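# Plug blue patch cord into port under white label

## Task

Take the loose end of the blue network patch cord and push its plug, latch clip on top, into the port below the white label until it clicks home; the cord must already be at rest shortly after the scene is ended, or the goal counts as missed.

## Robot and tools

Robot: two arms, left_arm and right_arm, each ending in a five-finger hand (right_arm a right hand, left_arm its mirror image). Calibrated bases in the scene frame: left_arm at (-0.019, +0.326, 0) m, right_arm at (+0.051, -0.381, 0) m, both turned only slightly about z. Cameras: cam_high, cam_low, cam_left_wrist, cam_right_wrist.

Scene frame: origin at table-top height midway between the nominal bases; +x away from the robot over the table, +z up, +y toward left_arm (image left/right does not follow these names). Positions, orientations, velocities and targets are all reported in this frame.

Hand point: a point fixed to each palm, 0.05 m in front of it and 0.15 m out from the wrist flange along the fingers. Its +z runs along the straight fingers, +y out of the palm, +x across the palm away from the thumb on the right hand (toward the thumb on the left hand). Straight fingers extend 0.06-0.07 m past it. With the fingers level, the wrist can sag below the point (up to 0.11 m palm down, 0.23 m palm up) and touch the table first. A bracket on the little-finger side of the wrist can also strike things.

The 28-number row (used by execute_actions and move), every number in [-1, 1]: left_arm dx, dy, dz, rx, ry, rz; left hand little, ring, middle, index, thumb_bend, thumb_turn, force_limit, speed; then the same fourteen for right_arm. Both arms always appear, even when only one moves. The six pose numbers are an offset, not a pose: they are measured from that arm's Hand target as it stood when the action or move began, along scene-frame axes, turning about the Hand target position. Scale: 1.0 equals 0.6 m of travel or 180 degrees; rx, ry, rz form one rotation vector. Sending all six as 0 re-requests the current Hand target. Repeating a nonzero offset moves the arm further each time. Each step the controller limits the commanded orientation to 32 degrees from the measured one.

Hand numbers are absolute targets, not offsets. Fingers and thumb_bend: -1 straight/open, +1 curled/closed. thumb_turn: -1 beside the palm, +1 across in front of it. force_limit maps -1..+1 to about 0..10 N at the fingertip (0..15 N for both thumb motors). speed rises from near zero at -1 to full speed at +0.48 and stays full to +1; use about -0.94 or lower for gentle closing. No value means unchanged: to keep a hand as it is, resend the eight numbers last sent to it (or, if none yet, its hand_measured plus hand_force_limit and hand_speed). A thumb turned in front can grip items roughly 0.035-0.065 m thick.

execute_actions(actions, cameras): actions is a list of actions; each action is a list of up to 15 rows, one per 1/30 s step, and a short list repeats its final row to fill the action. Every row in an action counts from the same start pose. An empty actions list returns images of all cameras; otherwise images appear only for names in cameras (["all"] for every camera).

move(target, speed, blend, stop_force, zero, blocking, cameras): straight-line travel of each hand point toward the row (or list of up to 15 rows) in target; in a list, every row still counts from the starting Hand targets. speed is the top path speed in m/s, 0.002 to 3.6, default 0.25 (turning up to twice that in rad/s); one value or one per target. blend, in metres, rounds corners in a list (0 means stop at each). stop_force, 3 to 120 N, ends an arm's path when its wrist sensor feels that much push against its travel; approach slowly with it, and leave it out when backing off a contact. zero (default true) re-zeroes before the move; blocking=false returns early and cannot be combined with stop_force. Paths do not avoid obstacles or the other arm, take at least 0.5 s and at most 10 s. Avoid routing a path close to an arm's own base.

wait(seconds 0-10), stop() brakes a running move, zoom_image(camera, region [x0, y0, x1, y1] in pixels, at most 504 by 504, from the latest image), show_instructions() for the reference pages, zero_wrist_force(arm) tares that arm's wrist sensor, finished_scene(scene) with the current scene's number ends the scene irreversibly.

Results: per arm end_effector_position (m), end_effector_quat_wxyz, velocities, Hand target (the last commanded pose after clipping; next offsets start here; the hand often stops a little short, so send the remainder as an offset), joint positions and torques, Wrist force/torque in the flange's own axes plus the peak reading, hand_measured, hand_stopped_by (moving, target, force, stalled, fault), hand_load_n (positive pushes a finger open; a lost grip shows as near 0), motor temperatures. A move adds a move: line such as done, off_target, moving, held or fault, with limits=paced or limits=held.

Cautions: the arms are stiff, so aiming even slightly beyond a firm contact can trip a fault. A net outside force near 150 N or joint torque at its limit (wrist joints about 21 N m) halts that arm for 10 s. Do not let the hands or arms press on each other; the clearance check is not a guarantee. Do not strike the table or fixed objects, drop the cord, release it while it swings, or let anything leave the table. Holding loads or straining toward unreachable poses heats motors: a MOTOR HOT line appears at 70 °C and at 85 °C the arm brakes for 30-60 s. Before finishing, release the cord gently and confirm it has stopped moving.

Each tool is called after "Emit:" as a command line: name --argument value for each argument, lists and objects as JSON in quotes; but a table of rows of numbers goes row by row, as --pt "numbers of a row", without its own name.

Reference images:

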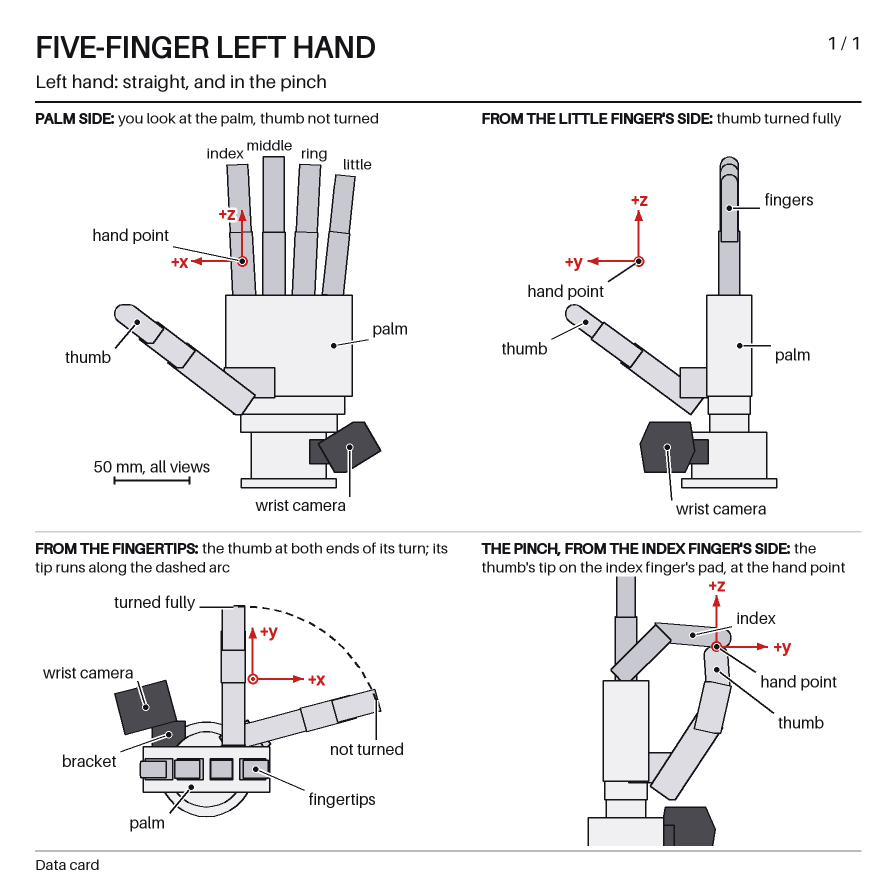

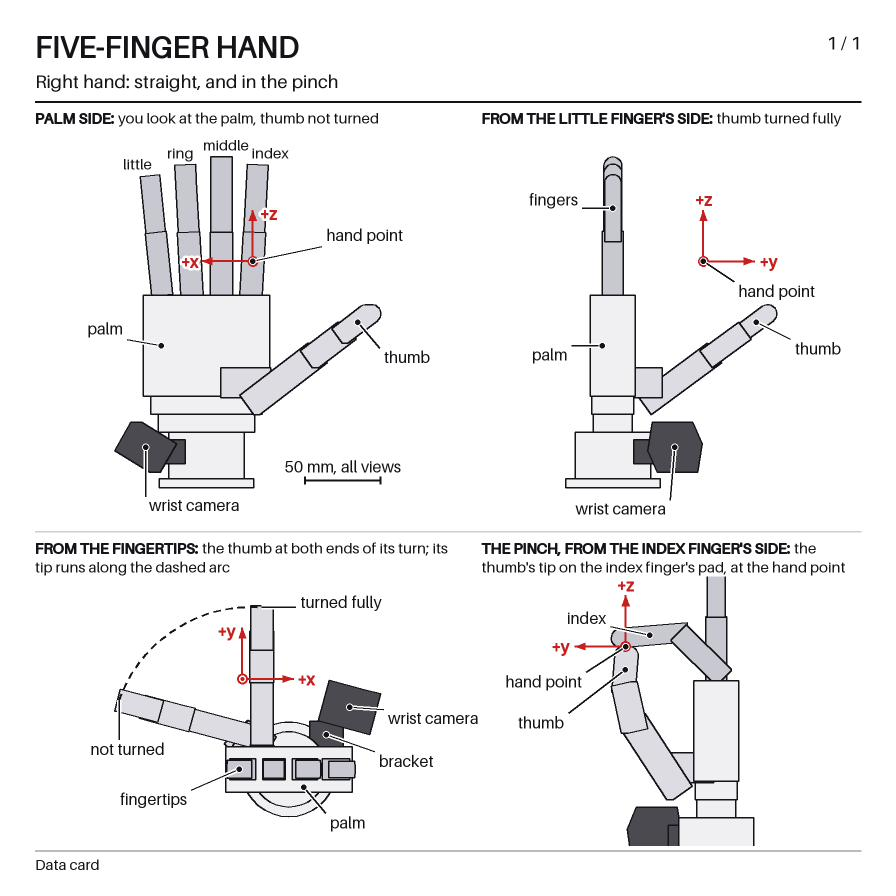

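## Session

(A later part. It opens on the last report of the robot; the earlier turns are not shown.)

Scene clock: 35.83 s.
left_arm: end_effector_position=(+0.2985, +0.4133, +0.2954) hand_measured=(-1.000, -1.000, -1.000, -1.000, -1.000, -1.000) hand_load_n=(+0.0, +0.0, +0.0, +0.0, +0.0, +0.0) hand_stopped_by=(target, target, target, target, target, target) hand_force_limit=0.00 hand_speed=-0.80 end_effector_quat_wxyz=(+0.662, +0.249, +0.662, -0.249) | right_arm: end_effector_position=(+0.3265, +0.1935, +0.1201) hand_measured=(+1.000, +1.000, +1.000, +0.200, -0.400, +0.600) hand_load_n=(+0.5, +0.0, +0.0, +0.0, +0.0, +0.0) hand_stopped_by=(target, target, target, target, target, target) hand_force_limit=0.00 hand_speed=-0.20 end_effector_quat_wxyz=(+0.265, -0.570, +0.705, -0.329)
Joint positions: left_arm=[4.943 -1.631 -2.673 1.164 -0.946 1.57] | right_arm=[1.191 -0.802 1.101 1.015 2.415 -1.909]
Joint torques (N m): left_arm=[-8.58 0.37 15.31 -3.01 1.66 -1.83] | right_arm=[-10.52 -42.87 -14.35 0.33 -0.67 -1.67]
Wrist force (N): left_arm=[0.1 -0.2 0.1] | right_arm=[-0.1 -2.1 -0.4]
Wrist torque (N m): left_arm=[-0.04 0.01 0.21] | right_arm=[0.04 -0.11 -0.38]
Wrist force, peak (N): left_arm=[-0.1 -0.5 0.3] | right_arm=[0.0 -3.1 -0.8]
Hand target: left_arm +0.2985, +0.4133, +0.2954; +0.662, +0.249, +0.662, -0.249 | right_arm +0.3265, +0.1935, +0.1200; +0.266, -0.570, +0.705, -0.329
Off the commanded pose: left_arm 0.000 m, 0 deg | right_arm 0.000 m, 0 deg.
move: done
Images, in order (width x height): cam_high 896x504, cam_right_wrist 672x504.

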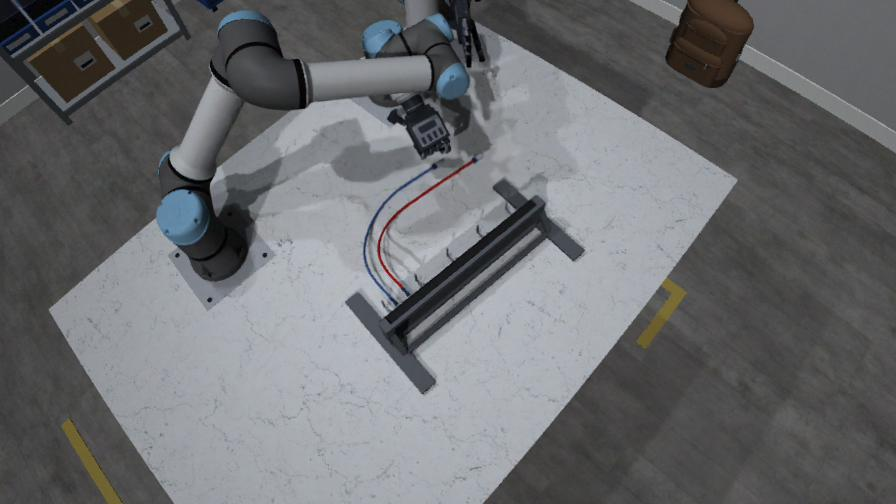

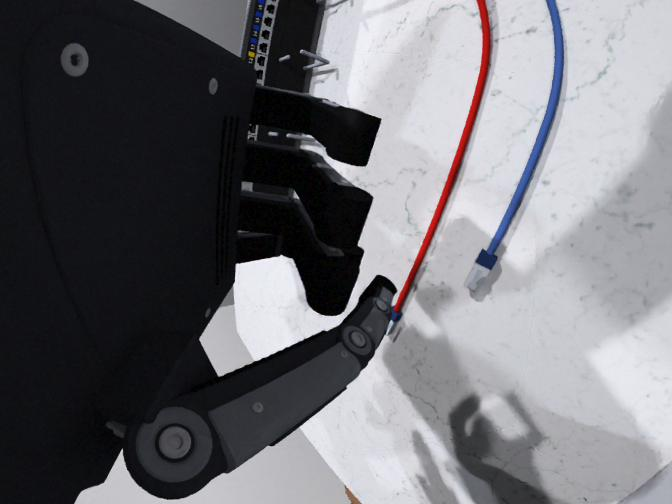

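Emit:
move --target '[0,0,0,0,0,0,-1,-1,-1,-1,-1,-1,0,-0.8,-0.05,0.01,-0.1333,0,0,0,1,1,1,0.2,-0.4,0.6,0,-0.2]' --cameras '["cam_right_wrist"]' --speed 0.1 --stop_force 8

Emit:
zoom_image --camera "cam_right_wrist" --region '[260, 180, 500, 360]'

Scene clock: 38.80 s.
left_arm: end_effector_position=(+0.2985, +0.4133, +0.2954) hand_measured=(-1.000, -1.000, -1.000, -1.000, -1.000, -1.000) hand_load_n=(+0.0, +0.0, +0.0, +0.0, +0.0, +0.0) hand_stopped_by=(target, target, target, target, target, target) hand_force_limit=0.00 hand_speed=-0.80 end_effector_quat_wxyz=(+0.662, +0.249, +0.662, -0.249) | right_arm: end_effector_position=(+0.3022, +0.1980, +0.0554) hand_measured=(+1.000, +1.000, +1.000, +0.200, -0.400, +0.600) hand_load_n=(+0.0, +0.0, +0.0, +0.0, +0.0, +0.0) hand_stopped_by=(target, target, target, target, target, target) hand_force_limit=0.00 hand_speed=-0.20 end_effector_quat_wxyz=(+0.265, -0.570, +0.705, -0.329)
Joint positions: left_arm=[4.943 -1.631 -2.673 1.164 -0.946 1.57] | right_arm=[1.233 -0.735 1.167 0.929 2.424 -1.847]
Joint torques (N m): left_arm=[-9.78 -0.11 14.99 -2.89 1.79 -2.04] | right_arm=[-11.05 -62.59 -24.58 3.76 -0.79 -1.29]
Wrist force (N): left_arm=[-0.1 -0.3 0.0] | right_arm=[-0.2 -2.2 -0.2]
Wrist torque (N m): left_arm=[-0.06 0.03 0.21] | right_arm=[0.02 -0.10 -0.45]
Wrist force, peak (N): left_arm=[-0.5 -0.3 0.0] | right_arm=[-0.3 -2.8 -0.3]
Hand target: left_arm +0.2985, +0.4133, +0.2954; +0.662, +0.249, +0.662, -0.249 | right_arm +0.3022, +0.1980, +0.0554; +0.265, -0.570, +0.705, -0.329 (not the last commanded pose)
Off the commanded pose: left_arm 0.000 m, 0 deg | right_arm 0.016 m, 0 deg.
move: held (right_arm; a check stopped the path); limits=held
pose unreachable (right arm): on one or more control steps of this call, first in action 0 (counted from 0), this arm could not follow its commanded pose, so it was not sent that pose on those steps. It may still have moved: this result reports where it is.
cause: moving toward the commanded pose would bring a part of the arm too close to another arm (a part of this arm just beyond joint 4 (wrist 1) and a part of the left arm just beyond its joint 2 (shoulder lift), 13 mm apart when this arm was first held).
Images, in order (width x height): cam_right_wrist 672x504.

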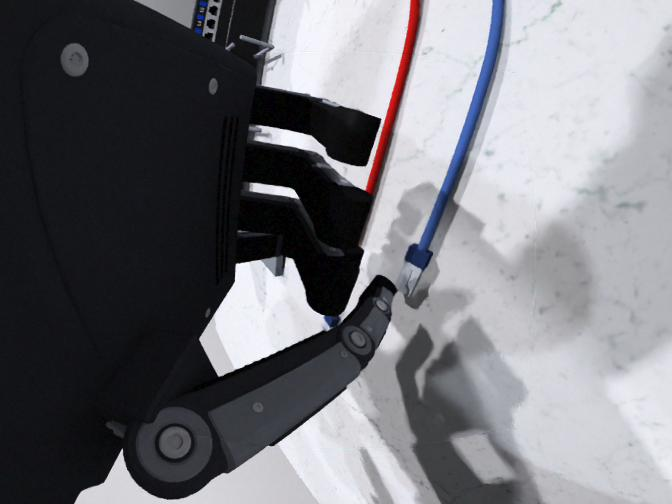

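Scaled by 2.100 from the camera's 672x504 image, which has a finer 960x720 frame.

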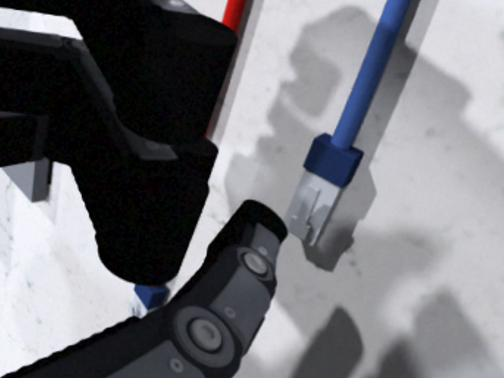

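Emit:
move --target '[-0.331,0.311,0.174,0,0,0,-1,-1,-1,-1,-1,-1,0,-0.8,0,0,0,0,0,0,1,1,1,0.2,-0.4,0.6,0,-0.2]' --cameras '["cam_left_wrist","cam_high"]' --speed 0.2

Scene clock: 41.80 s.
left_arm: end_effector_position=(+0.1000, +0.5999, +0.3997) hand_measured=(-1.000, -1.000, -1.000, -1.000, -1.000, -1.000) hand_load_n=(+0.0, +0.0, +0.0, +0.0, +0.0, +0.0) hand_stopped_by=(target, target, target, target, target, target) hand_force_limit=0.00 hand_speed=-0.80 end_effector_quat_wxyz=(+0.662, +0.249, +0.662, -0.249) | right_arm: end_effector_position=(+0.3022, +0.1980, +0.0554) hand_measured=(+1.000, +1.000, +1.000, +0.200, -0.400, +0.600) hand_load_n=(+0.0, +0.0, +0.0, +0.0, +0.0, +0.0) hand_stopped_by=(target, target, target, target, target, target) hand_force_limit=0.00 hand_speed=-0.20 end_effector_quat_wxyz=(+0.265, -0.570, +0.705, -0.329)
Joint positions: left_arm=[5.321 -1.765 -2.063 0.687 -1.323 1.571] | right_arm=[1.233 -0.735 1.167 0.929 2.424 -1.847]
Joint torques (N m): left_arm=[7.8 13.84 21.3 -2.95 -1.8 -1.97] | right_arm=[-11.77 -63.75 -23.63 3.92 -0.53 -1.55]
Wrist force (N): left_arm=[0.0 -0.1 0.0] | right_arm=[0.0 -2.3 -0.2]
Wrist torque (N m): left_arm=[-0.04 0.02 0.21] | right_arm=[0.00 -0.13 -0.43]
Wrist force, peak (N): left_arm=[0.1 -0.6 0.8] | right_arm=[-0.3 -2.6 -0.2]
Hand target: left_arm +0.0999, +0.5999, +0.3998; +0.662, +0.249, +0.662, -0.249 | right_arm +0.3022, +0.1980, +0.0554; +0.265, -0.570, +0.705, -0.329
Off the commanded pose: left_arm 0.000 m, 0 deg | right_arm 0.000 m, 0 deg.
move: done
Images, in order (width x height): cam_high 896x504, cam_left_wrist 672x504.

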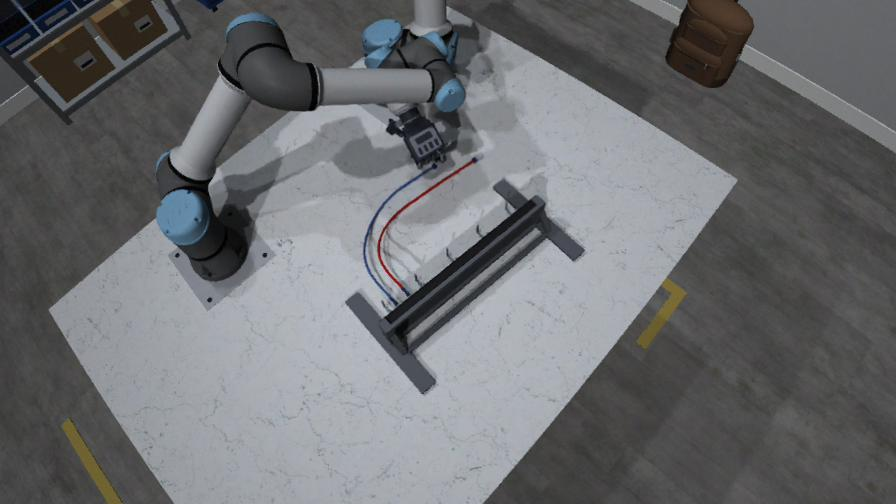

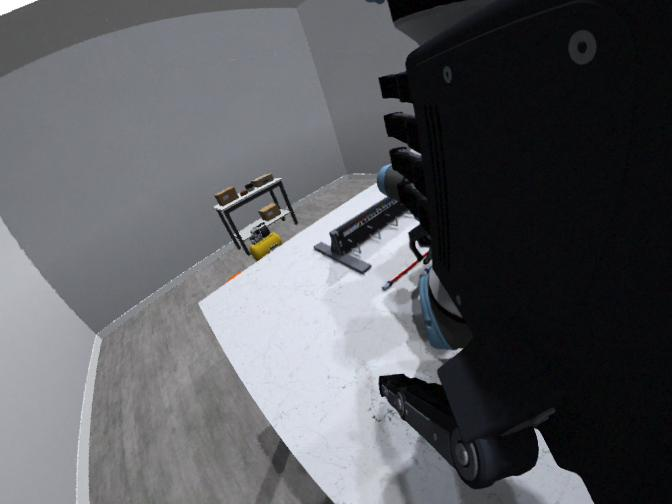

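Emit:
execute_actions --actions '[]' --cameras '["cam_right_wrist","cam_high","cam_low"]'

Emit:
zoom_image --camera "cam_right_wrist" --region '[220, 70, 420, 330]'

Emit:
zoom_image --camera "cam_high" --region '[380, 100, 500, 190]'

Emit:
zoom_image --camera "cam_low" --region '[400, 120, 600, 280]'

Scene clock: 44.90 s.
left_arm: end_effector_position=(+0.0999, +0.5999, +0.3998) hand_measured=(-1.000, -1.000, -1.000, -1.000, -1.000, -1.000) hand_load_n=(+0.0, +0.0, +0.0, +0.0, +0.0, +0.0) hand_stopped_by=(target, target, target, target, target, target) hand_force_limit=0.00 hand_speed=-0.80 end_effector_quat_wxyz=(+0.662, +0.249, +0.662, -0.249) | right_arm: end_effector_position=(+0.3022, +0.1980, +0.0554) hand_measured=(+1.000, +1.000, +1.000, +0.200, -0.400, +0.600) hand_load_n=(+0.0, +0.0, +0.0, +0.0, +0.0, +0.0) hand_stopped_by=(target, target, target, target, target, target) hand_force_limit=0.00 hand_speed=-0.20 end_effector_quat_wxyz=(+0.265, -0.570, +0.705, -0.329)
Joint positions: left_arm=[5.321 -1.765 -2.062 0.687 -1.323 1.571] | right_arm=[1.233 -0.735 1.167 0.929 2.424 -1.847]
Joint velocities: within noise
Joint torques (N m): left_arm=[7.26 14.93 22.88 -3.28 -1.96 -1.86] | right_arm=[-10.46 -64.02 -24.86 3.86 -0.84 -1.44]
Motor temperatures (°C): left_arm=[31 32 36 38 41 37] | right_arm=[33 31 34 37 38 39]
Wrist force (N): left_arm=[0.1 -0.3 0.0] | right_arm=[0.0 -2.2 -0.1]
Wrist torque (N m): left_arm=[-0.06 0.01 0.22] | right_arm=[0.01 -0.13 -0.44]
Wrist force, peak (N): left_arm=[-0.1 -0.5 0.1] | right_arm=[0.1 -2.5 -0.5]
Hand target: left_arm +0.0999, +0.5999, +0.3998; +0.662, +0.249, +0.662, -0.249 | right_arm +0.3022, +0.1980, +0.0554; +0.265, -0.570, +0.705, -0.329
Off the commanded pose: left_arm 0.000 m, 0 deg | right_arm 0.000 m, 0 deg.
Images, in order (width x height): cam_high 896x504, cam_low 896x504, cam_right_wrist 672x504.

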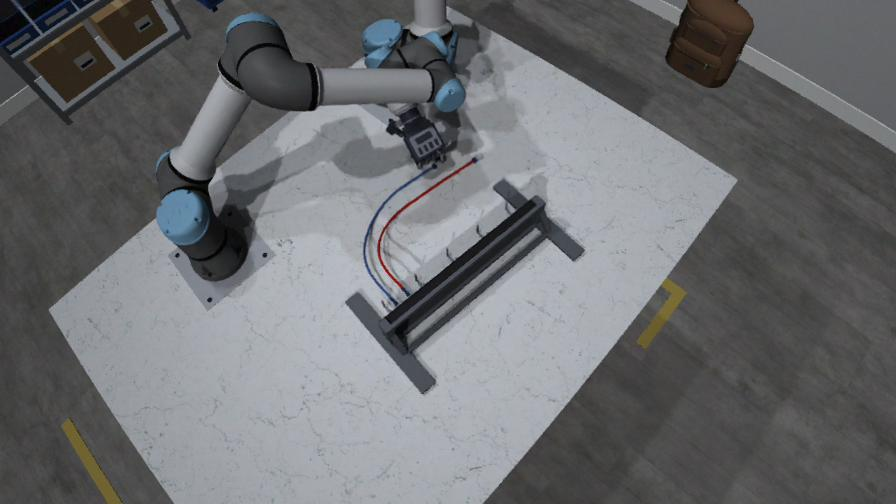

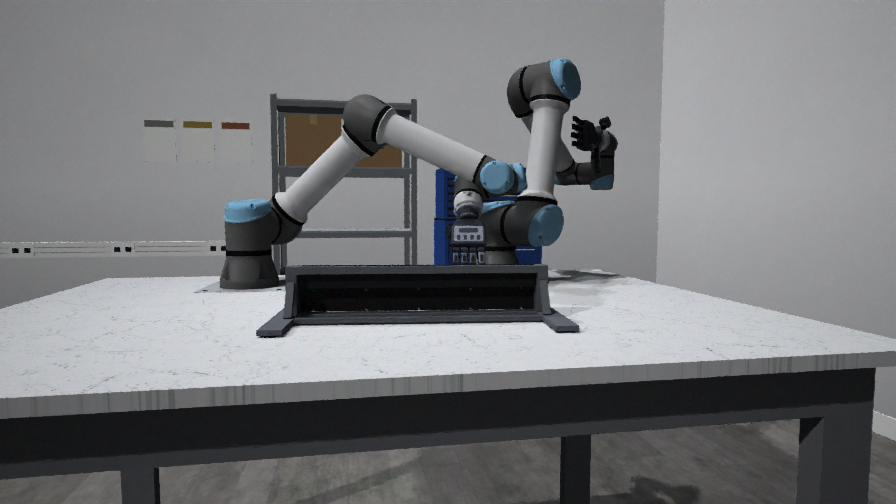

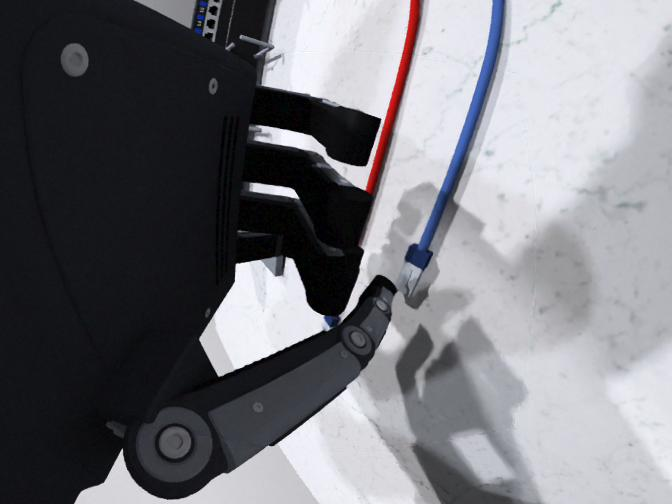

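Scaled by 1.938 from the camera's 672x504 image, which has a finer 960x720 frame.

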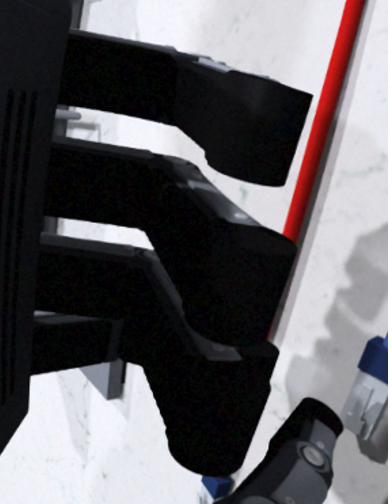

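Scaled by 4.200 from the camera's 896x504 image, which has a finer 1280x720 frame.

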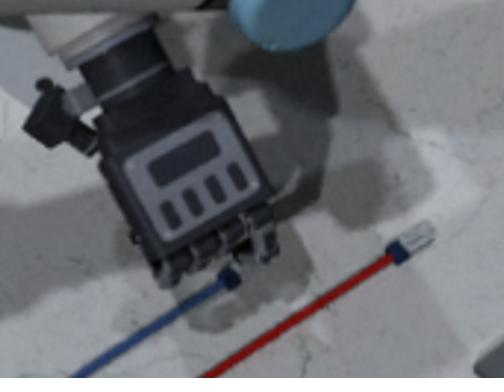

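Scaled by 2.520 from the camera's 896x504 image, which has a finer 1280x720 frame.

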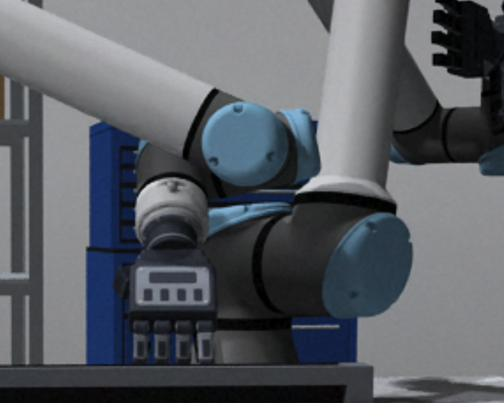

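Emit:
move --target '[0,0,0,0,0,0,-1,-1,-1,-1,-1,-1,0,-0.8,0,0,0.05,0,0,0,-1,-1,-1,0.2,-0.4,0.6,0,-0.2]' --cameras '["cam_right_wrist","cam_left_wrist"]' --speed 0.1

Emit:
zoom_image --camera "cam_right_wrist" --region '[220, 150, 460, 330]'

Scene clock: 46.47 s.
left_arm: end_effector_position=(+0.0999, +0.5999, +0.3998) hand_measured=(-1.000, -1.000, -1.000, -1.000, -1.000, -1.000) hand_load_n=(+0.0, +0.0, +0.0, +0.0, +0.0, +0.0) hand_stopped_by=(target, target, target, target, target, target) hand_force_limit=0.00 hand_speed=-0.80 end_effector_quat_wxyz=(+0.662, +0.249, +0.662, -0.249) | right_arm: end_effector_position=(+0.3022, +0.1980, +0.0853) hand_measured=(-1.000, -1.000, -1.000, +0.200, -0.400, +0.600) hand_load_n=(+0.0, +0.0, +0.0, +0.0, +0.5, +0.0) hand_stopped_by=(target, target, target, target, target, target) hand_force_limit=0.00 hand_speed=-0.20 end_effector_quat_wxyz=(+0.265, -0.570, +0.705, -0.329)
Joint positions: left_arm=[5.321 -1.765 -2.062 0.687 -1.323 1.571] | right_arm=[1.233 -0.765 1.14 0.986 2.424 -1.847]
Joint torques (N m): left_arm=[7.7 13.95 23.65 -3.07 -2.1 -1.84] | right_arm=[-3.18 -62.33 -23.11 3.92 2.3 1.27]
Wrist force (N): left_arm=[-0.1 -0.4 0.0] | right_arm=[0.1 -2.2 -0.3]
Wrist torque (N m): left_arm=[-0.07 0.03 0.21] | right_arm=[0.00 -0.14 -0.43]
Wrist force, peak (N): left_arm=[0.1 -0.5 0.0] | right_arm=[-0.5 -2.7 -0.3]
Hand target: left_arm +0.0999, +0.5999, +0.3998; +0.662, +0.249, +0.662, -0.249 | right_arm +0.3022, +0.1980, +0.0854; +0.265, -0.570, +0.705, -0.329
Off the commanded pose: left_arm 0.000 m, 0 deg | right_arm 0.000 m, 0 deg.
move: done
Images, in order (width x height): cam_left_wrist 672x504, cam_right_wrist 672x504.

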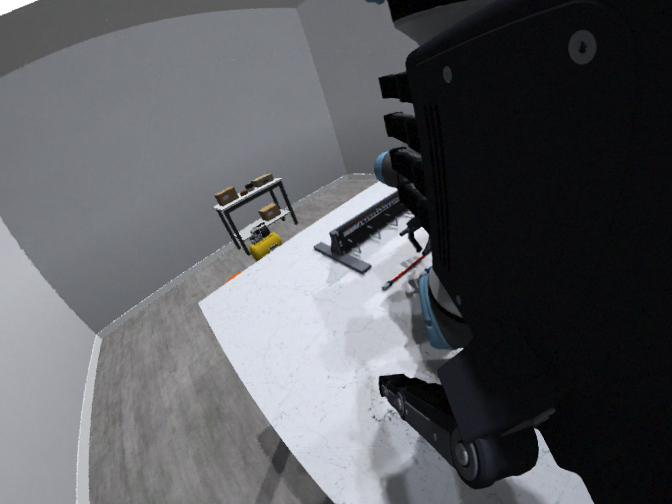

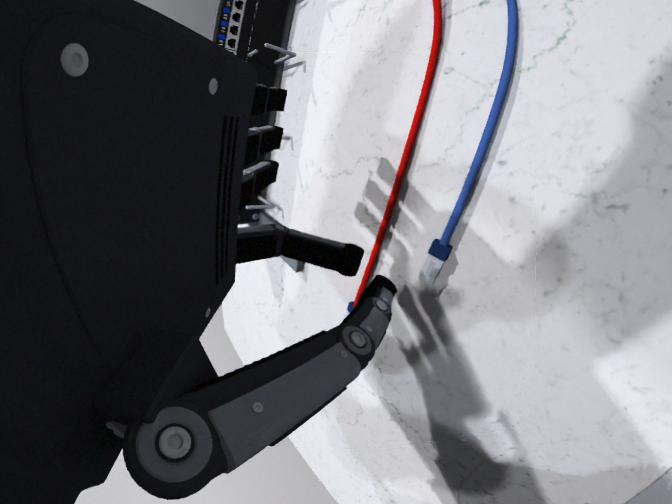

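Scaled by 2.100 from the camera's 672x504 image, which has a finer 960x720 frame.

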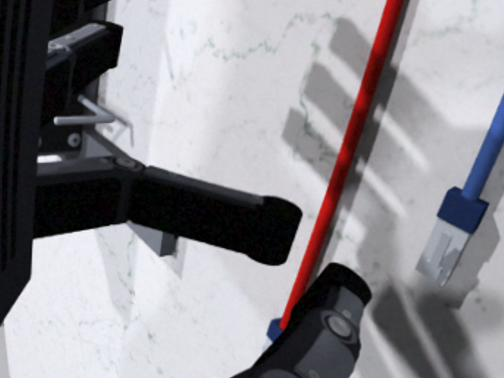

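Emit:
move --target '[0,0,0,0,0,0,-1,-1,-1,-1,-1,-1,0,-0.8,-0.0088,-0.0023,-0.009,-0.0116,-0.0828,0.0422,-1,-1,-1,0.1,-0.25,0.42,0,-0.2]' --cameras '["cam_right_wrist"]' --speed 0.1

Emit:
zoom_image --camera "cam_right_wrist" --region '[260, 180, 460, 330]'

Scene clock: 50.03 s.
left_arm: end_effector_position=(+0.0999, +0.5999, +0.3998) hand_measured=(-1.000, -1.000, -1.000, -1.000, -1.000, -1.000) hand_load_n=(+0.0, +0.0, +0.0, +0.0, +0.0, +0.0) hand_stopped_by=(target, target, target, target, target, target) hand_force_limit=0.00 hand_speed=-0.80 end_effector_quat_wxyz=(+0.662, +0.249, +0.662, -0.249) | right_arm: end_effector_position=(+0.2969, +0.1967, +0.0800) hand_measured=(-1.000, -1.000, -1.000, +0.100, -0.250, +0.420) hand_load_n=(+0.0, +0.0, +0.0, +0.0, +0.0, +0.0) hand_stopped_by=(target, target, target, target, target, target) hand_force_limit=0.00 hand_speed=-0.20 end_effector_quat_wxyz=(-0.365, +0.573, -0.619, +0.394)
Joint positions: left_arm=[5.321 -1.765 -2.062 0.687 -1.323 1.571] | right_arm=[1.31 -0.812 1.306 0.61 2.649 -2.09]
Joint torques (N m): left_arm=[5.8 14.02 23.37 -3.06 -1.83 -2] | right_arm=[11.49 -61.69 -11.19 0.3 3.22 -1.92]
Wrist force (N): left_arm=[-0.1 -0.2 0.0] | right_arm=[0.0 -2.8 0.5]
Wrist torque (N m): left_arm=[-0.04 0.02 0.21] | right_arm=[-0.18 -0.16 -0.39]
Wrist force, peak (N): left_arm=[0.0 -0.5 0.1] | right_arm=[0.3 -2.9 0.6]
Hand target: left_arm +0.0999, +0.5999, +0.3998; +0.662, +0.249, +0.662, -0.249 | right_arm +0.2969, +0.1967, +0.0800; -0.365, +0.573, -0.619, +0.394
Off the commanded pose: left_arm 0.000 m, 0 deg | right_arm 0.000 m, 0 deg.
move: done
Images, in order (width x height): cam_right_wrist 672x504.

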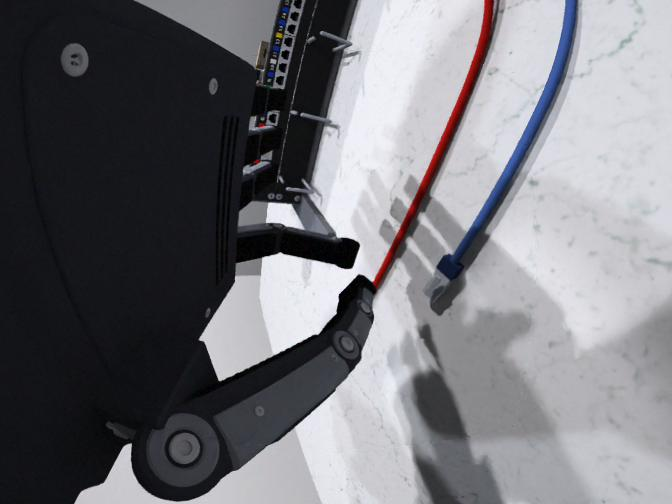

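Scaled by 2.520 from the camera's 672x504 image, which has a finer 960x720 frame.

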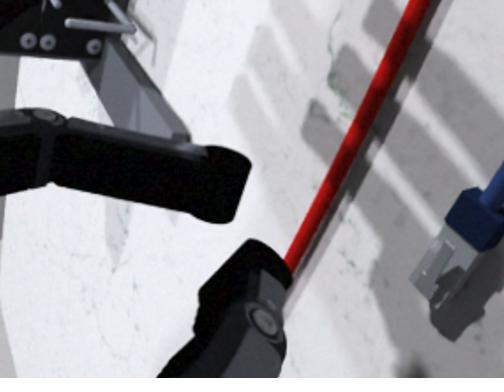

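Emit:
move --target '[0,0,0,0,0,0,-1,-1,-1,-1,-1,-1,0,-0.8,-0.016,-0.0037,-0.0833,0,0,0,-1,-1,-1,0.08,-0.36,0.42,0,-0.2]' --cameras '["cam_right_wrist"]' --speed 0.06 --stop_force 6

Emit:
zoom_image --camera "cam_right_wrist" --region '[300, 200, 460, 320]'

Scene clock: 53.73 s.
left_arm: end_effector_position=(+0.0999, +0.5999, +0.3998) hand_measured=(-1.000, -1.000, -1.000, -1.000, -1.000, -1.000) hand_load_n=(+0.0, +0.0, +0.0, +0.0, +0.0, +0.0) hand_stopped_by=(target, target, target, target, target, target) hand_force_limit=0.00 hand_speed=-0.80 end_effector_quat_wxyz=(+0.662, +0.249, +0.662, -0.249) | right_arm: end_effector_position=(+0.2873, +0.1944, +0.0300) hand_measured=(-1.000, -1.000, -1.000, +0.080, -0.360, +0.420) hand_load_n=(+0.0, +0.0, +0.0, +0.0, +0.0, +0.0) hand_stopped_by=(target, target, target, target, target, target) hand_force_limit=0.00 hand_speed=-0.20 end_effector_quat_wxyz=(-0.365, +0.573, -0.619, +0.394)
Joint positions: left_arm=[5.321 -1.765 -2.062 0.687 -1.323 1.571] | right_arm=[1.325 -0.751 1.345 0.535 2.656 -2.061]
Joint torques (N m): left_arm=[3.23 15.65 23.24 -3.34 -2.05 -1.97] | right_arm=[11.44 -41.74 -8.99 0.34 3.28 1.61]
Wrist force (N): left_arm=[0.0 -0.2 -0.1] | right_arm=[-0.1 -2.3 0.3]
Wrist torque (N m): left_arm=[-0.06 0.02 0.21] | right_arm=[-0.10 -0.15 -0.44]
Wrist force, peak (N): left_arm=[-0.1 -0.5 0.0] | right_arm=[-0.2 -3.0 0.2]
Hand target: left_arm +0.0999, +0.5999, +0.3998; +0.662, +0.249, +0.662, -0.249 | right_arm +0.2873, +0.1944, +0.0300; -0.365, +0.573, -0.619, +0.394
Off the commanded pose: left_arm 0.000 m, 0 deg | right_arm 0.000 m, 0 deg.
move: done
Images, in order (width x height): cam_right_wrist 672x504.

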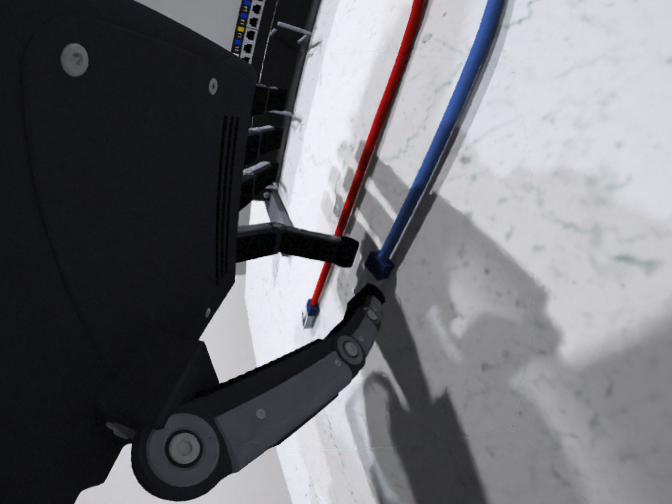

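Scaled by 3.150 from the camera's 672x504 image, which has a finer 960x720 frame.

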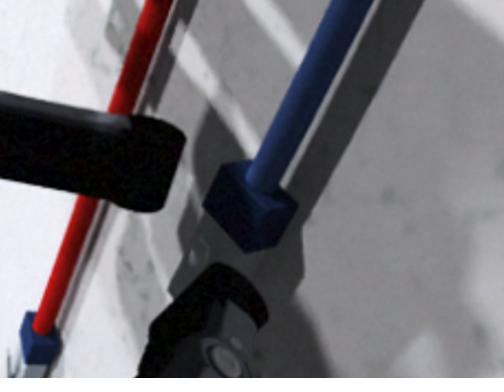

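Emit:
move --pt "0 0 0 0 0 0 -1 -1 -1 -1 -1 -1 0 -0.8 0.0067 0 0 0 0 0 -1 -1 -1 0.08 -0.36 0.42 0 -0.2" --pt "0 0 0 0 0 0 -1 -1 -1 -1 -1 -1 0 -0.8 0.0067 0 -0.02 0 0 0 -1 -1 -1 0.08 -0.36 0.42 0 -0.2" --cameras '["cam_right_wrist"]' --speed 0.03 --stop_force 5

Emit:
zoom_image --camera "cam_right_wrist" --region '[300, 200, 460, 320]'

Scene clock: 55.80 s.
left_arm: end_effector_position=(+0.0999, +0.5999, +0.3998) hand_measured=(-1.000, -1.000, -1.000, -1.000, -1.000, -1.000) hand_load_n=(+0.0, +0.0, +0.0, +0.0, +0.0, +0.0) hand_stopped_by=(target, target, target, target, target, target) hand_force_limit=0.00 hand_speed=-0.80 end_effector_quat_wxyz=(+0.662, +0.249, +0.662, -0.249) | right_arm: end_effector_position=(+0.2913, +0.1944, +0.0180) hand_measured=(-1.000, -1.000, -1.000, +0.080, -0.360, +0.420) hand_load_n=(+0.0, +0.0, +0.0, +0.0, +0.0, -0.5) hand_stopped_by=(target, target, target, target, target, target) hand_force_limit=0.00 hand_speed=-0.20 end_effector_quat_wxyz=(-0.365, +0.573, -0.619, +0.394)
Joint positions: left_arm=[5.321 -1.765 -2.062 0.687 -1.323 1.571] | right_arm=[1.318 -0.736 1.35 0.504 2.653 -2.075]
Joint torques (N m): left_arm=[2.48 14.52 23.31 -3.28 -1.94 -1.93] | right_arm=[-11.52 -42.01 -9.79 0.23 -0.69 -1.75]
Wrist force (N): left_arm=[-0.1 -0.3 0.0] | right_arm=[0.0 -2.6 0.2]
Wrist torque (N m): left_arm=[-0.07 0.03 0.21] | right_arm=[-0.14 -0.16 -0.37]
Wrist force, peak (N): left_arm=[0.0 -0.4 0.3] | right_arm=[-0.1 -3.0 0.2]
Hand target: left_arm +0.0999, +0.5999, +0.3998; +0.662, +0.249, +0.662, -0.249 | right_arm +0.2913, +0.1944, +0.0180; -0.365, +0.573, -0.619, +0.394
Off the commanded pose: left_arm 0.000 m, 0 deg | right_arm 0.000 m, 0 deg.
move: done
Images, in order (width x height): cam_right_wrist 672x504.

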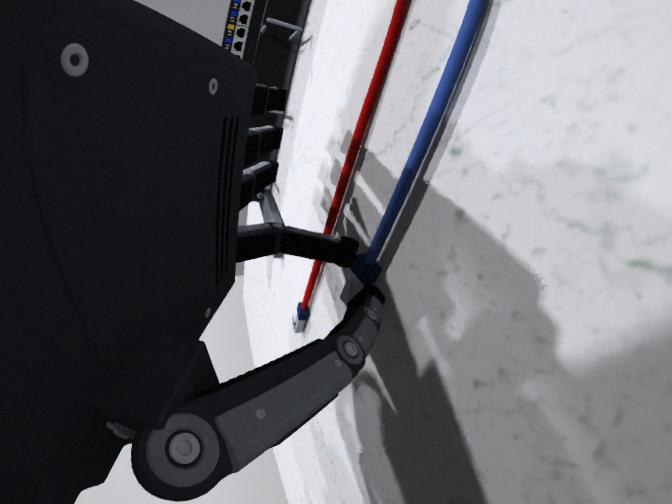

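Scaled by 3.150 from the camera's 672x504 image, which has a finer 960x720 frame.

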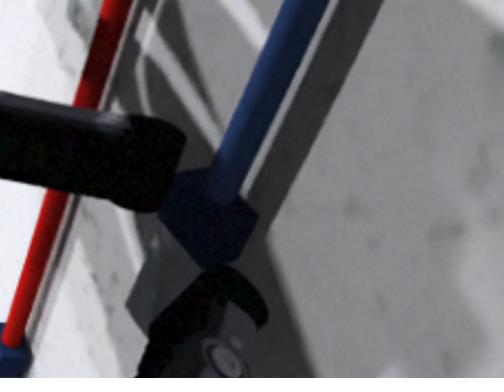

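Emit:
move --target '[0,0,0,0,0,0,-1,-1,-1,-1,-1,-1,0,-0.8,0.0,0,-0.0083,0,0,0,-1,-1,-1,0.08,-0.36,0.42,0,-0.2]' --cameras '["cam_right_wrist"]' --speed 0.01 --stop_force 3

Emit:
zoom_image --camera "cam_right_wrist" --region '[320, 220, 420, 310]'

Scene clock: 57.50 s.
left_arm: end_effector_position=(+0.0999, +0.5999, +0.3998) hand_measured=(-1.000, -1.000, -1.000, -1.000, -1.000, -1.000) hand_load_n=(+0.0, +0.0, +0.0, +0.0, +0.0, +0.0) hand_stopped_by=(target, target, target, target, target, target) hand_force_limit=0.00 hand_speed=-0.80 end_effector_quat_wxyz=(+0.662, +0.249, +0.662, -0.249) | right_arm: end_effector_position=(+0.2913, +0.1944, +0.0155) hand_measured=(-1.000, -1.000, -1.000, +0.080, -0.360, +0.420) hand_load_n=(+0.0, +0.0, -0.5, +0.0, -1.0, +0.5) hand_stopped_by=(target, target, target, target, target, target) hand_force_limit=0.00 hand_speed=-0.20 end_effector_quat_wxyz=(-0.365, +0.573, -0.619, +0.394)
Joint positions: left_arm=[5.321 -1.765 -2.062 0.687 -1.323 1.571] | right_arm=[1.318 -0.733 1.351 0.499 2.653 -2.075]
Joint torques (N m): left_arm=[2.67 15.22 23.1 -2.97 -1.75 -2.05] | right_arm=[-10.54 -59.53 -21.09 3.44 -0.54 -0.94]
Wrist force (N): left_arm=[0.1 -0.3 0.0] | right_arm=[-0.2 -5.6 -1.5]
Wrist torque (N m): left_arm=[-0.06 0.02 0.22] | right_arm=[-0.34 -0.18 -0.39]
Wrist force, peak (N): left_arm=[0.1 -0.5 0.1] | right_arm=[0.3 -8.7 -4.3]
Hand target: left_arm +0.0999, +0.5999, +0.3998; +0.662, +0.249, +0.662, -0.249 | right_arm +0.2913, +0.1944, +0.0155; -0.365, +0.573, -0.619, +0.394 (not the last commanded pose)
Off the commanded pose: left_arm 0.000 m, 0 deg | right_arm 0.002 m, 0 deg.
move: contact (right_arm)
Images, in order (width x height): cam_right_wrist 672x504.

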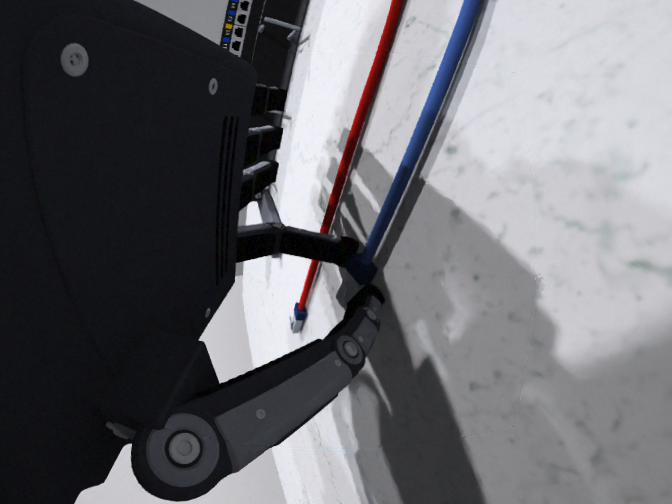

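Scaled by 5.040 from the camera's 672x504 image, which has a finer 960x720 frame.

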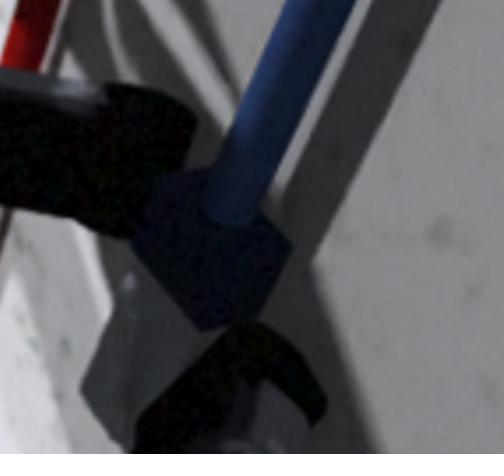

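Emit:
move --target '[0,0,0,0,0,0,-1,-1,-1,-1,-1,-1,0,-0.8,0.0,0,0.0008,0,0,0,-1,-1,-1,0.14,-0.36,0.42,-0.6,-0.9]' --cameras '["cam_right_wrist"]' --speed 0.01

Emit:
zoom_image --camera "cam_right_wrist" --region '[320, 220, 420, 310]'

Scene clock: 58.37 s.
left_arm: end_effector_position=(+0.0999, +0.5999, +0.3998) hand_measured=(-1.000, -1.000, -1.000, -1.000, -1.000, -1.000) hand_load_n=(+0.0, +0.0, +0.0, +0.0, +0.0, +0.0) hand_stopped_by=(target, target, target, target, target, target) hand_force_limit=0.00 hand_speed=-0.80 end_effector_quat_wxyz=(+0.662, +0.249, +0.662, -0.249) | right_arm: end_effector_position=(+0.2913, +0.1944, +0.0159) hand_measured=(-1.000, -1.000, -1.000, +0.140, -0.360, +0.420) hand_load_n=(+0.0, +0.0, +0.0, +0.0, +0.0, +0.5) hand_stopped_by=(target, target, target, target, target, target) hand_force_limit=-0.60 hand_speed=-0.90 end_effector_quat_wxyz=(-0.365, +0.573, -0.619, +0.394)
Joint positions: left_arm=[5.321 -1.765 -2.062 0.687 -1.323 1.571] | right_arm=[1.318 -0.733 1.351 0.5 2.653 -2.075]
Joint torques (N m): left_arm=[1.54 14.63 23.64 -3.23 -2.01 -2.05] | right_arm=[-11.03 -61.9 -22.27 3.57 -0.48 -0.82]
Wrist force (N): left_arm=[0.1 -0.4 -0.1] | right_arm=[-0.1 -3.0 0.0]
Wrist torque (N m): left_arm=[-0.07 0.01 0.22] | right_arm=[-0.16 -0.18 -0.36]
Wrist force, peak (N): left_arm=[0.2 -0.4 0.0] | right_arm=[0.2 -6.3 -2.3]
Hand target: left_arm +0.0999, +0.5999, +0.3998; +0.662, +0.249, +0.662, -0.249 | right_arm +0.2913, +0.1944, +0.0159; -0.365, +0.573, -0.619, +0.394
Off the commanded pose: left_arm 0.000 m, 0 deg | right_arm 0.000 m, 0 deg.
move: done
Images, in order (width x height): cam_right_wrist 672x504.

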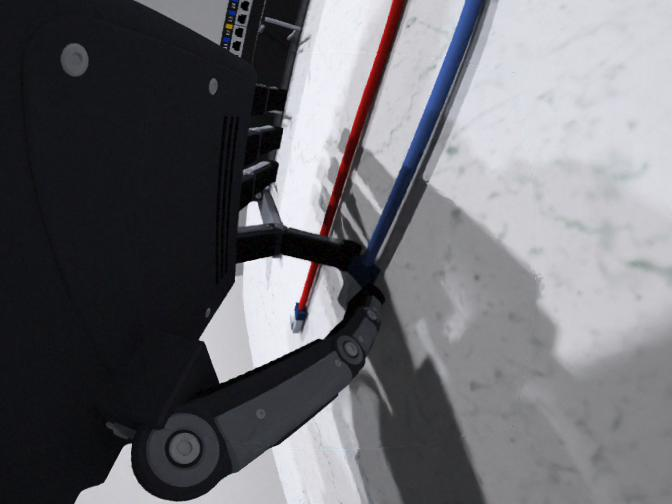

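Scaled by 5.040 from the camera's 672x504 image, which has a finer 960x720 frame.

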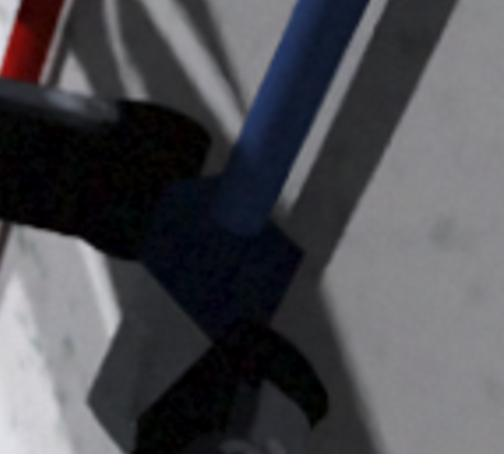

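Emit:
move --target '[0,0,0,0,0,0,-1,-1,-1,-1,-1,-1,0,-0.8,0.0,0,-0.005,0,0,0,-1,-1,-1,0.14,-0.36,0.42,-0.6,-0.9]' --cameras '["cam_right_wrist"]' --speed 0.008 --stop_force 3

Emit:
zoom_image --camera "cam_right_wrist" --region '[320, 220, 420, 310]'

Scene clock: 59.87 s.
left_arm: end_effector_position=(+0.0999, +0.5999, +0.3998) hand_measured=(-1.000, -1.000, -1.000, -1.000, -1.000, -1.000) hand_load_n=(+0.0, +0.0, +0.0, +0.0, +0.0, +0.0) hand_stopped_by=(target, target, target, target, target, target) hand_force_limit=0.00 hand_speed=-0.80 end_effector_quat_wxyz=(+0.662, +0.249, +0.662, -0.249) | right_arm: end_effector_position=(+0.2913, +0.1945, +0.0154) hand_measured=(-1.000, -1.000, -1.000, +0.140, -0.360, +0.420) hand_load_n=(+0.0, +0.0, +0.0, +0.0, -1.0, +0.0) hand_stopped_by=(target, target, target, target, target, target) hand_force_limit=-0.60 hand_speed=-0.90 end_effector_quat_wxyz=(-0.365, +0.573, -0.619, +0.394)
Joint positions: left_arm=[5.321 -1.765 -2.062 0.687 -1.323 1.571] | right_arm=[1.318 -0.732 1.351 0.499 2.653 -2.075]
Joint torques (N m): left_arm=[0.52 14.3 22.31 -3.01 -1.95 -2.14] | right_arm=[-11.4 -59.45 -21.08 3.3 -0.77 -0.67]
Wrist force (N): left_arm=[0.0 -0.3 0.0] | right_arm=[0.4 -6.4 -2.8]
Wrist torque (N m): left_arm=[-0.06 0.01 0.22] | right_arm=[-0.37 -0.20 -0.38]
Wrist force, peak (N): left_arm=[0.1 -0.4 0.2] | right_arm=[0.5 -8.3 -4.2]
Hand target: left_arm +0.0999, +0.5999, +0.3998; +0.662, +0.249, +0.662, -0.249 | right_arm +0.2913, +0.1945, +0.0154; -0.365, +0.573, -0.619, +0.394 (not the last commanded pose)
Off the commanded pose: left_arm 0.000 m, 0 deg | right_arm 0.002 m, 0 deg.
move: contact (right_arm)
Images, in order (width x height): cam_right_wrist 672x504.

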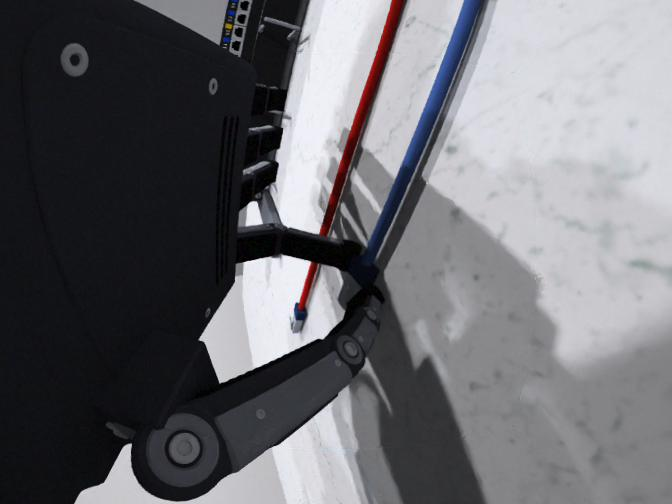

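Scaled by 5.040 from the camera's 672x504 image, which has a finer 960x720 frame.

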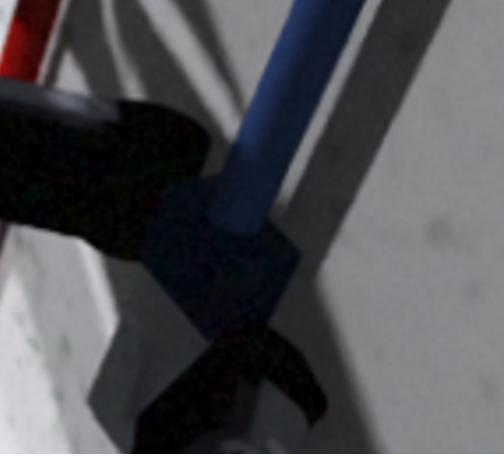

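Emit:
move --target '[0,0,0,0,0,0,-1,-1,-1,-1,-1,-1,0,-0.8,0.0,0,0.0025,0,0,0,-1,-1,-1,0.14,-0.30,0.52,-0.6,-0.9]' --cameras '["cam_right_wrist"]' --speed 0.01

Emit:
zoom_image --camera "cam_right_wrist" --region '[320, 220, 420, 310]'

Scene clock: 61.17 s.
left_arm: end_effector_position=(+0.0999, +0.5999, +0.3998) hand_measured=(-1.000, -1.000, -1.000, -1.000, -1.000, -1.000) hand_load_n=(+0.0, +0.5, +0.0, +0.0, +0.0, +0.0) hand_stopped_by=(target, target, target, target, target, target) hand_force_limit=0.00 hand_speed=-0.80 end_effector_quat_wxyz=(+0.662, +0.249, +0.662, -0.249) | right_arm: end_effector_position=(+0.2913, +0.1945, +0.0169) hand_measured=(-1.000, -1.000, -1.000, +0.140, -0.306, +0.520) hand_load_n=(+0.0, +0.0, +0.0, +3.5, +3.5, +1.5) hand_stopped_by=(target, target, target, target, force, target) hand_force_limit=-0.60 hand_speed=-0.90 end_effector_quat_wxyz=(-0.365, +0.573, -0.619, +0.394)
Joint positions: left_arm=[5.321 -1.765 -2.062 0.687 -1.323 1.571] | right_arm=[1.318 -0.734 1.35 0.501 2.653 -2.075]
Joint torques (N m): left_arm=[0.47 16.71 22.85 -3.15 -2.11 -1.94] | right_arm=[-11.11 -61.54 -22.49 3.67 -0.67 -0.96]
Wrist force (N): left_arm=[0.0 -0.1 -0.1] | right_arm=[0.0 -2.6 0.4]
Wrist torque (N m): left_arm=[-0.04 0.02 0.21] | right_arm=[-0.16 -0.17 -0.37]
Wrist force, peak (N): left_arm=[0.0 -0.5 0.1] | right_arm=[0.8 -7.1 -3.2]
Hand target: left_arm +0.0999, +0.5999, +0.3998; +0.662, +0.249, +0.662, -0.249 | right_arm +0.2913, +0.1945, +0.0169; -0.365, +0.573, -0.619, +0.394
Off the commanded pose: left_arm 0.000 m, 0 deg | right_arm 0.000 m, 0 deg.
move: done
Images, in order (width x height): cam_right_wrist 672x504.

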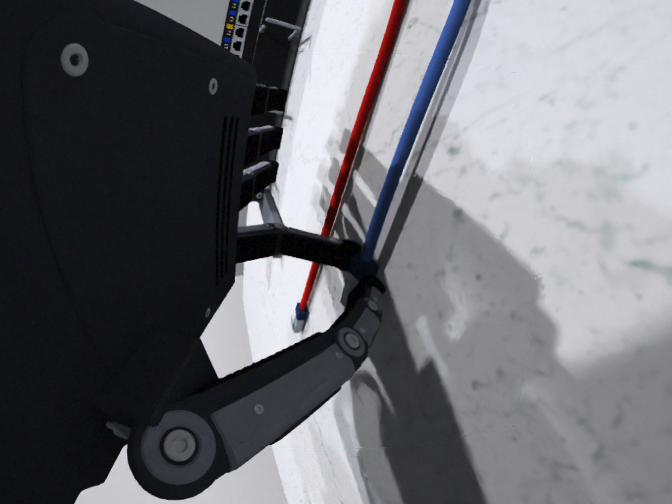

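Scaled by 5.040 from the camera's 672x504 image, which has a finer 960x720 frame.

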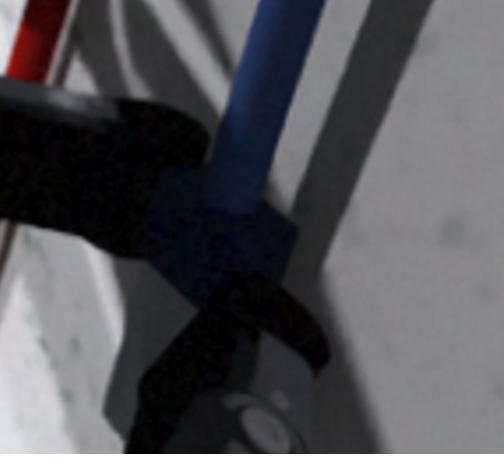

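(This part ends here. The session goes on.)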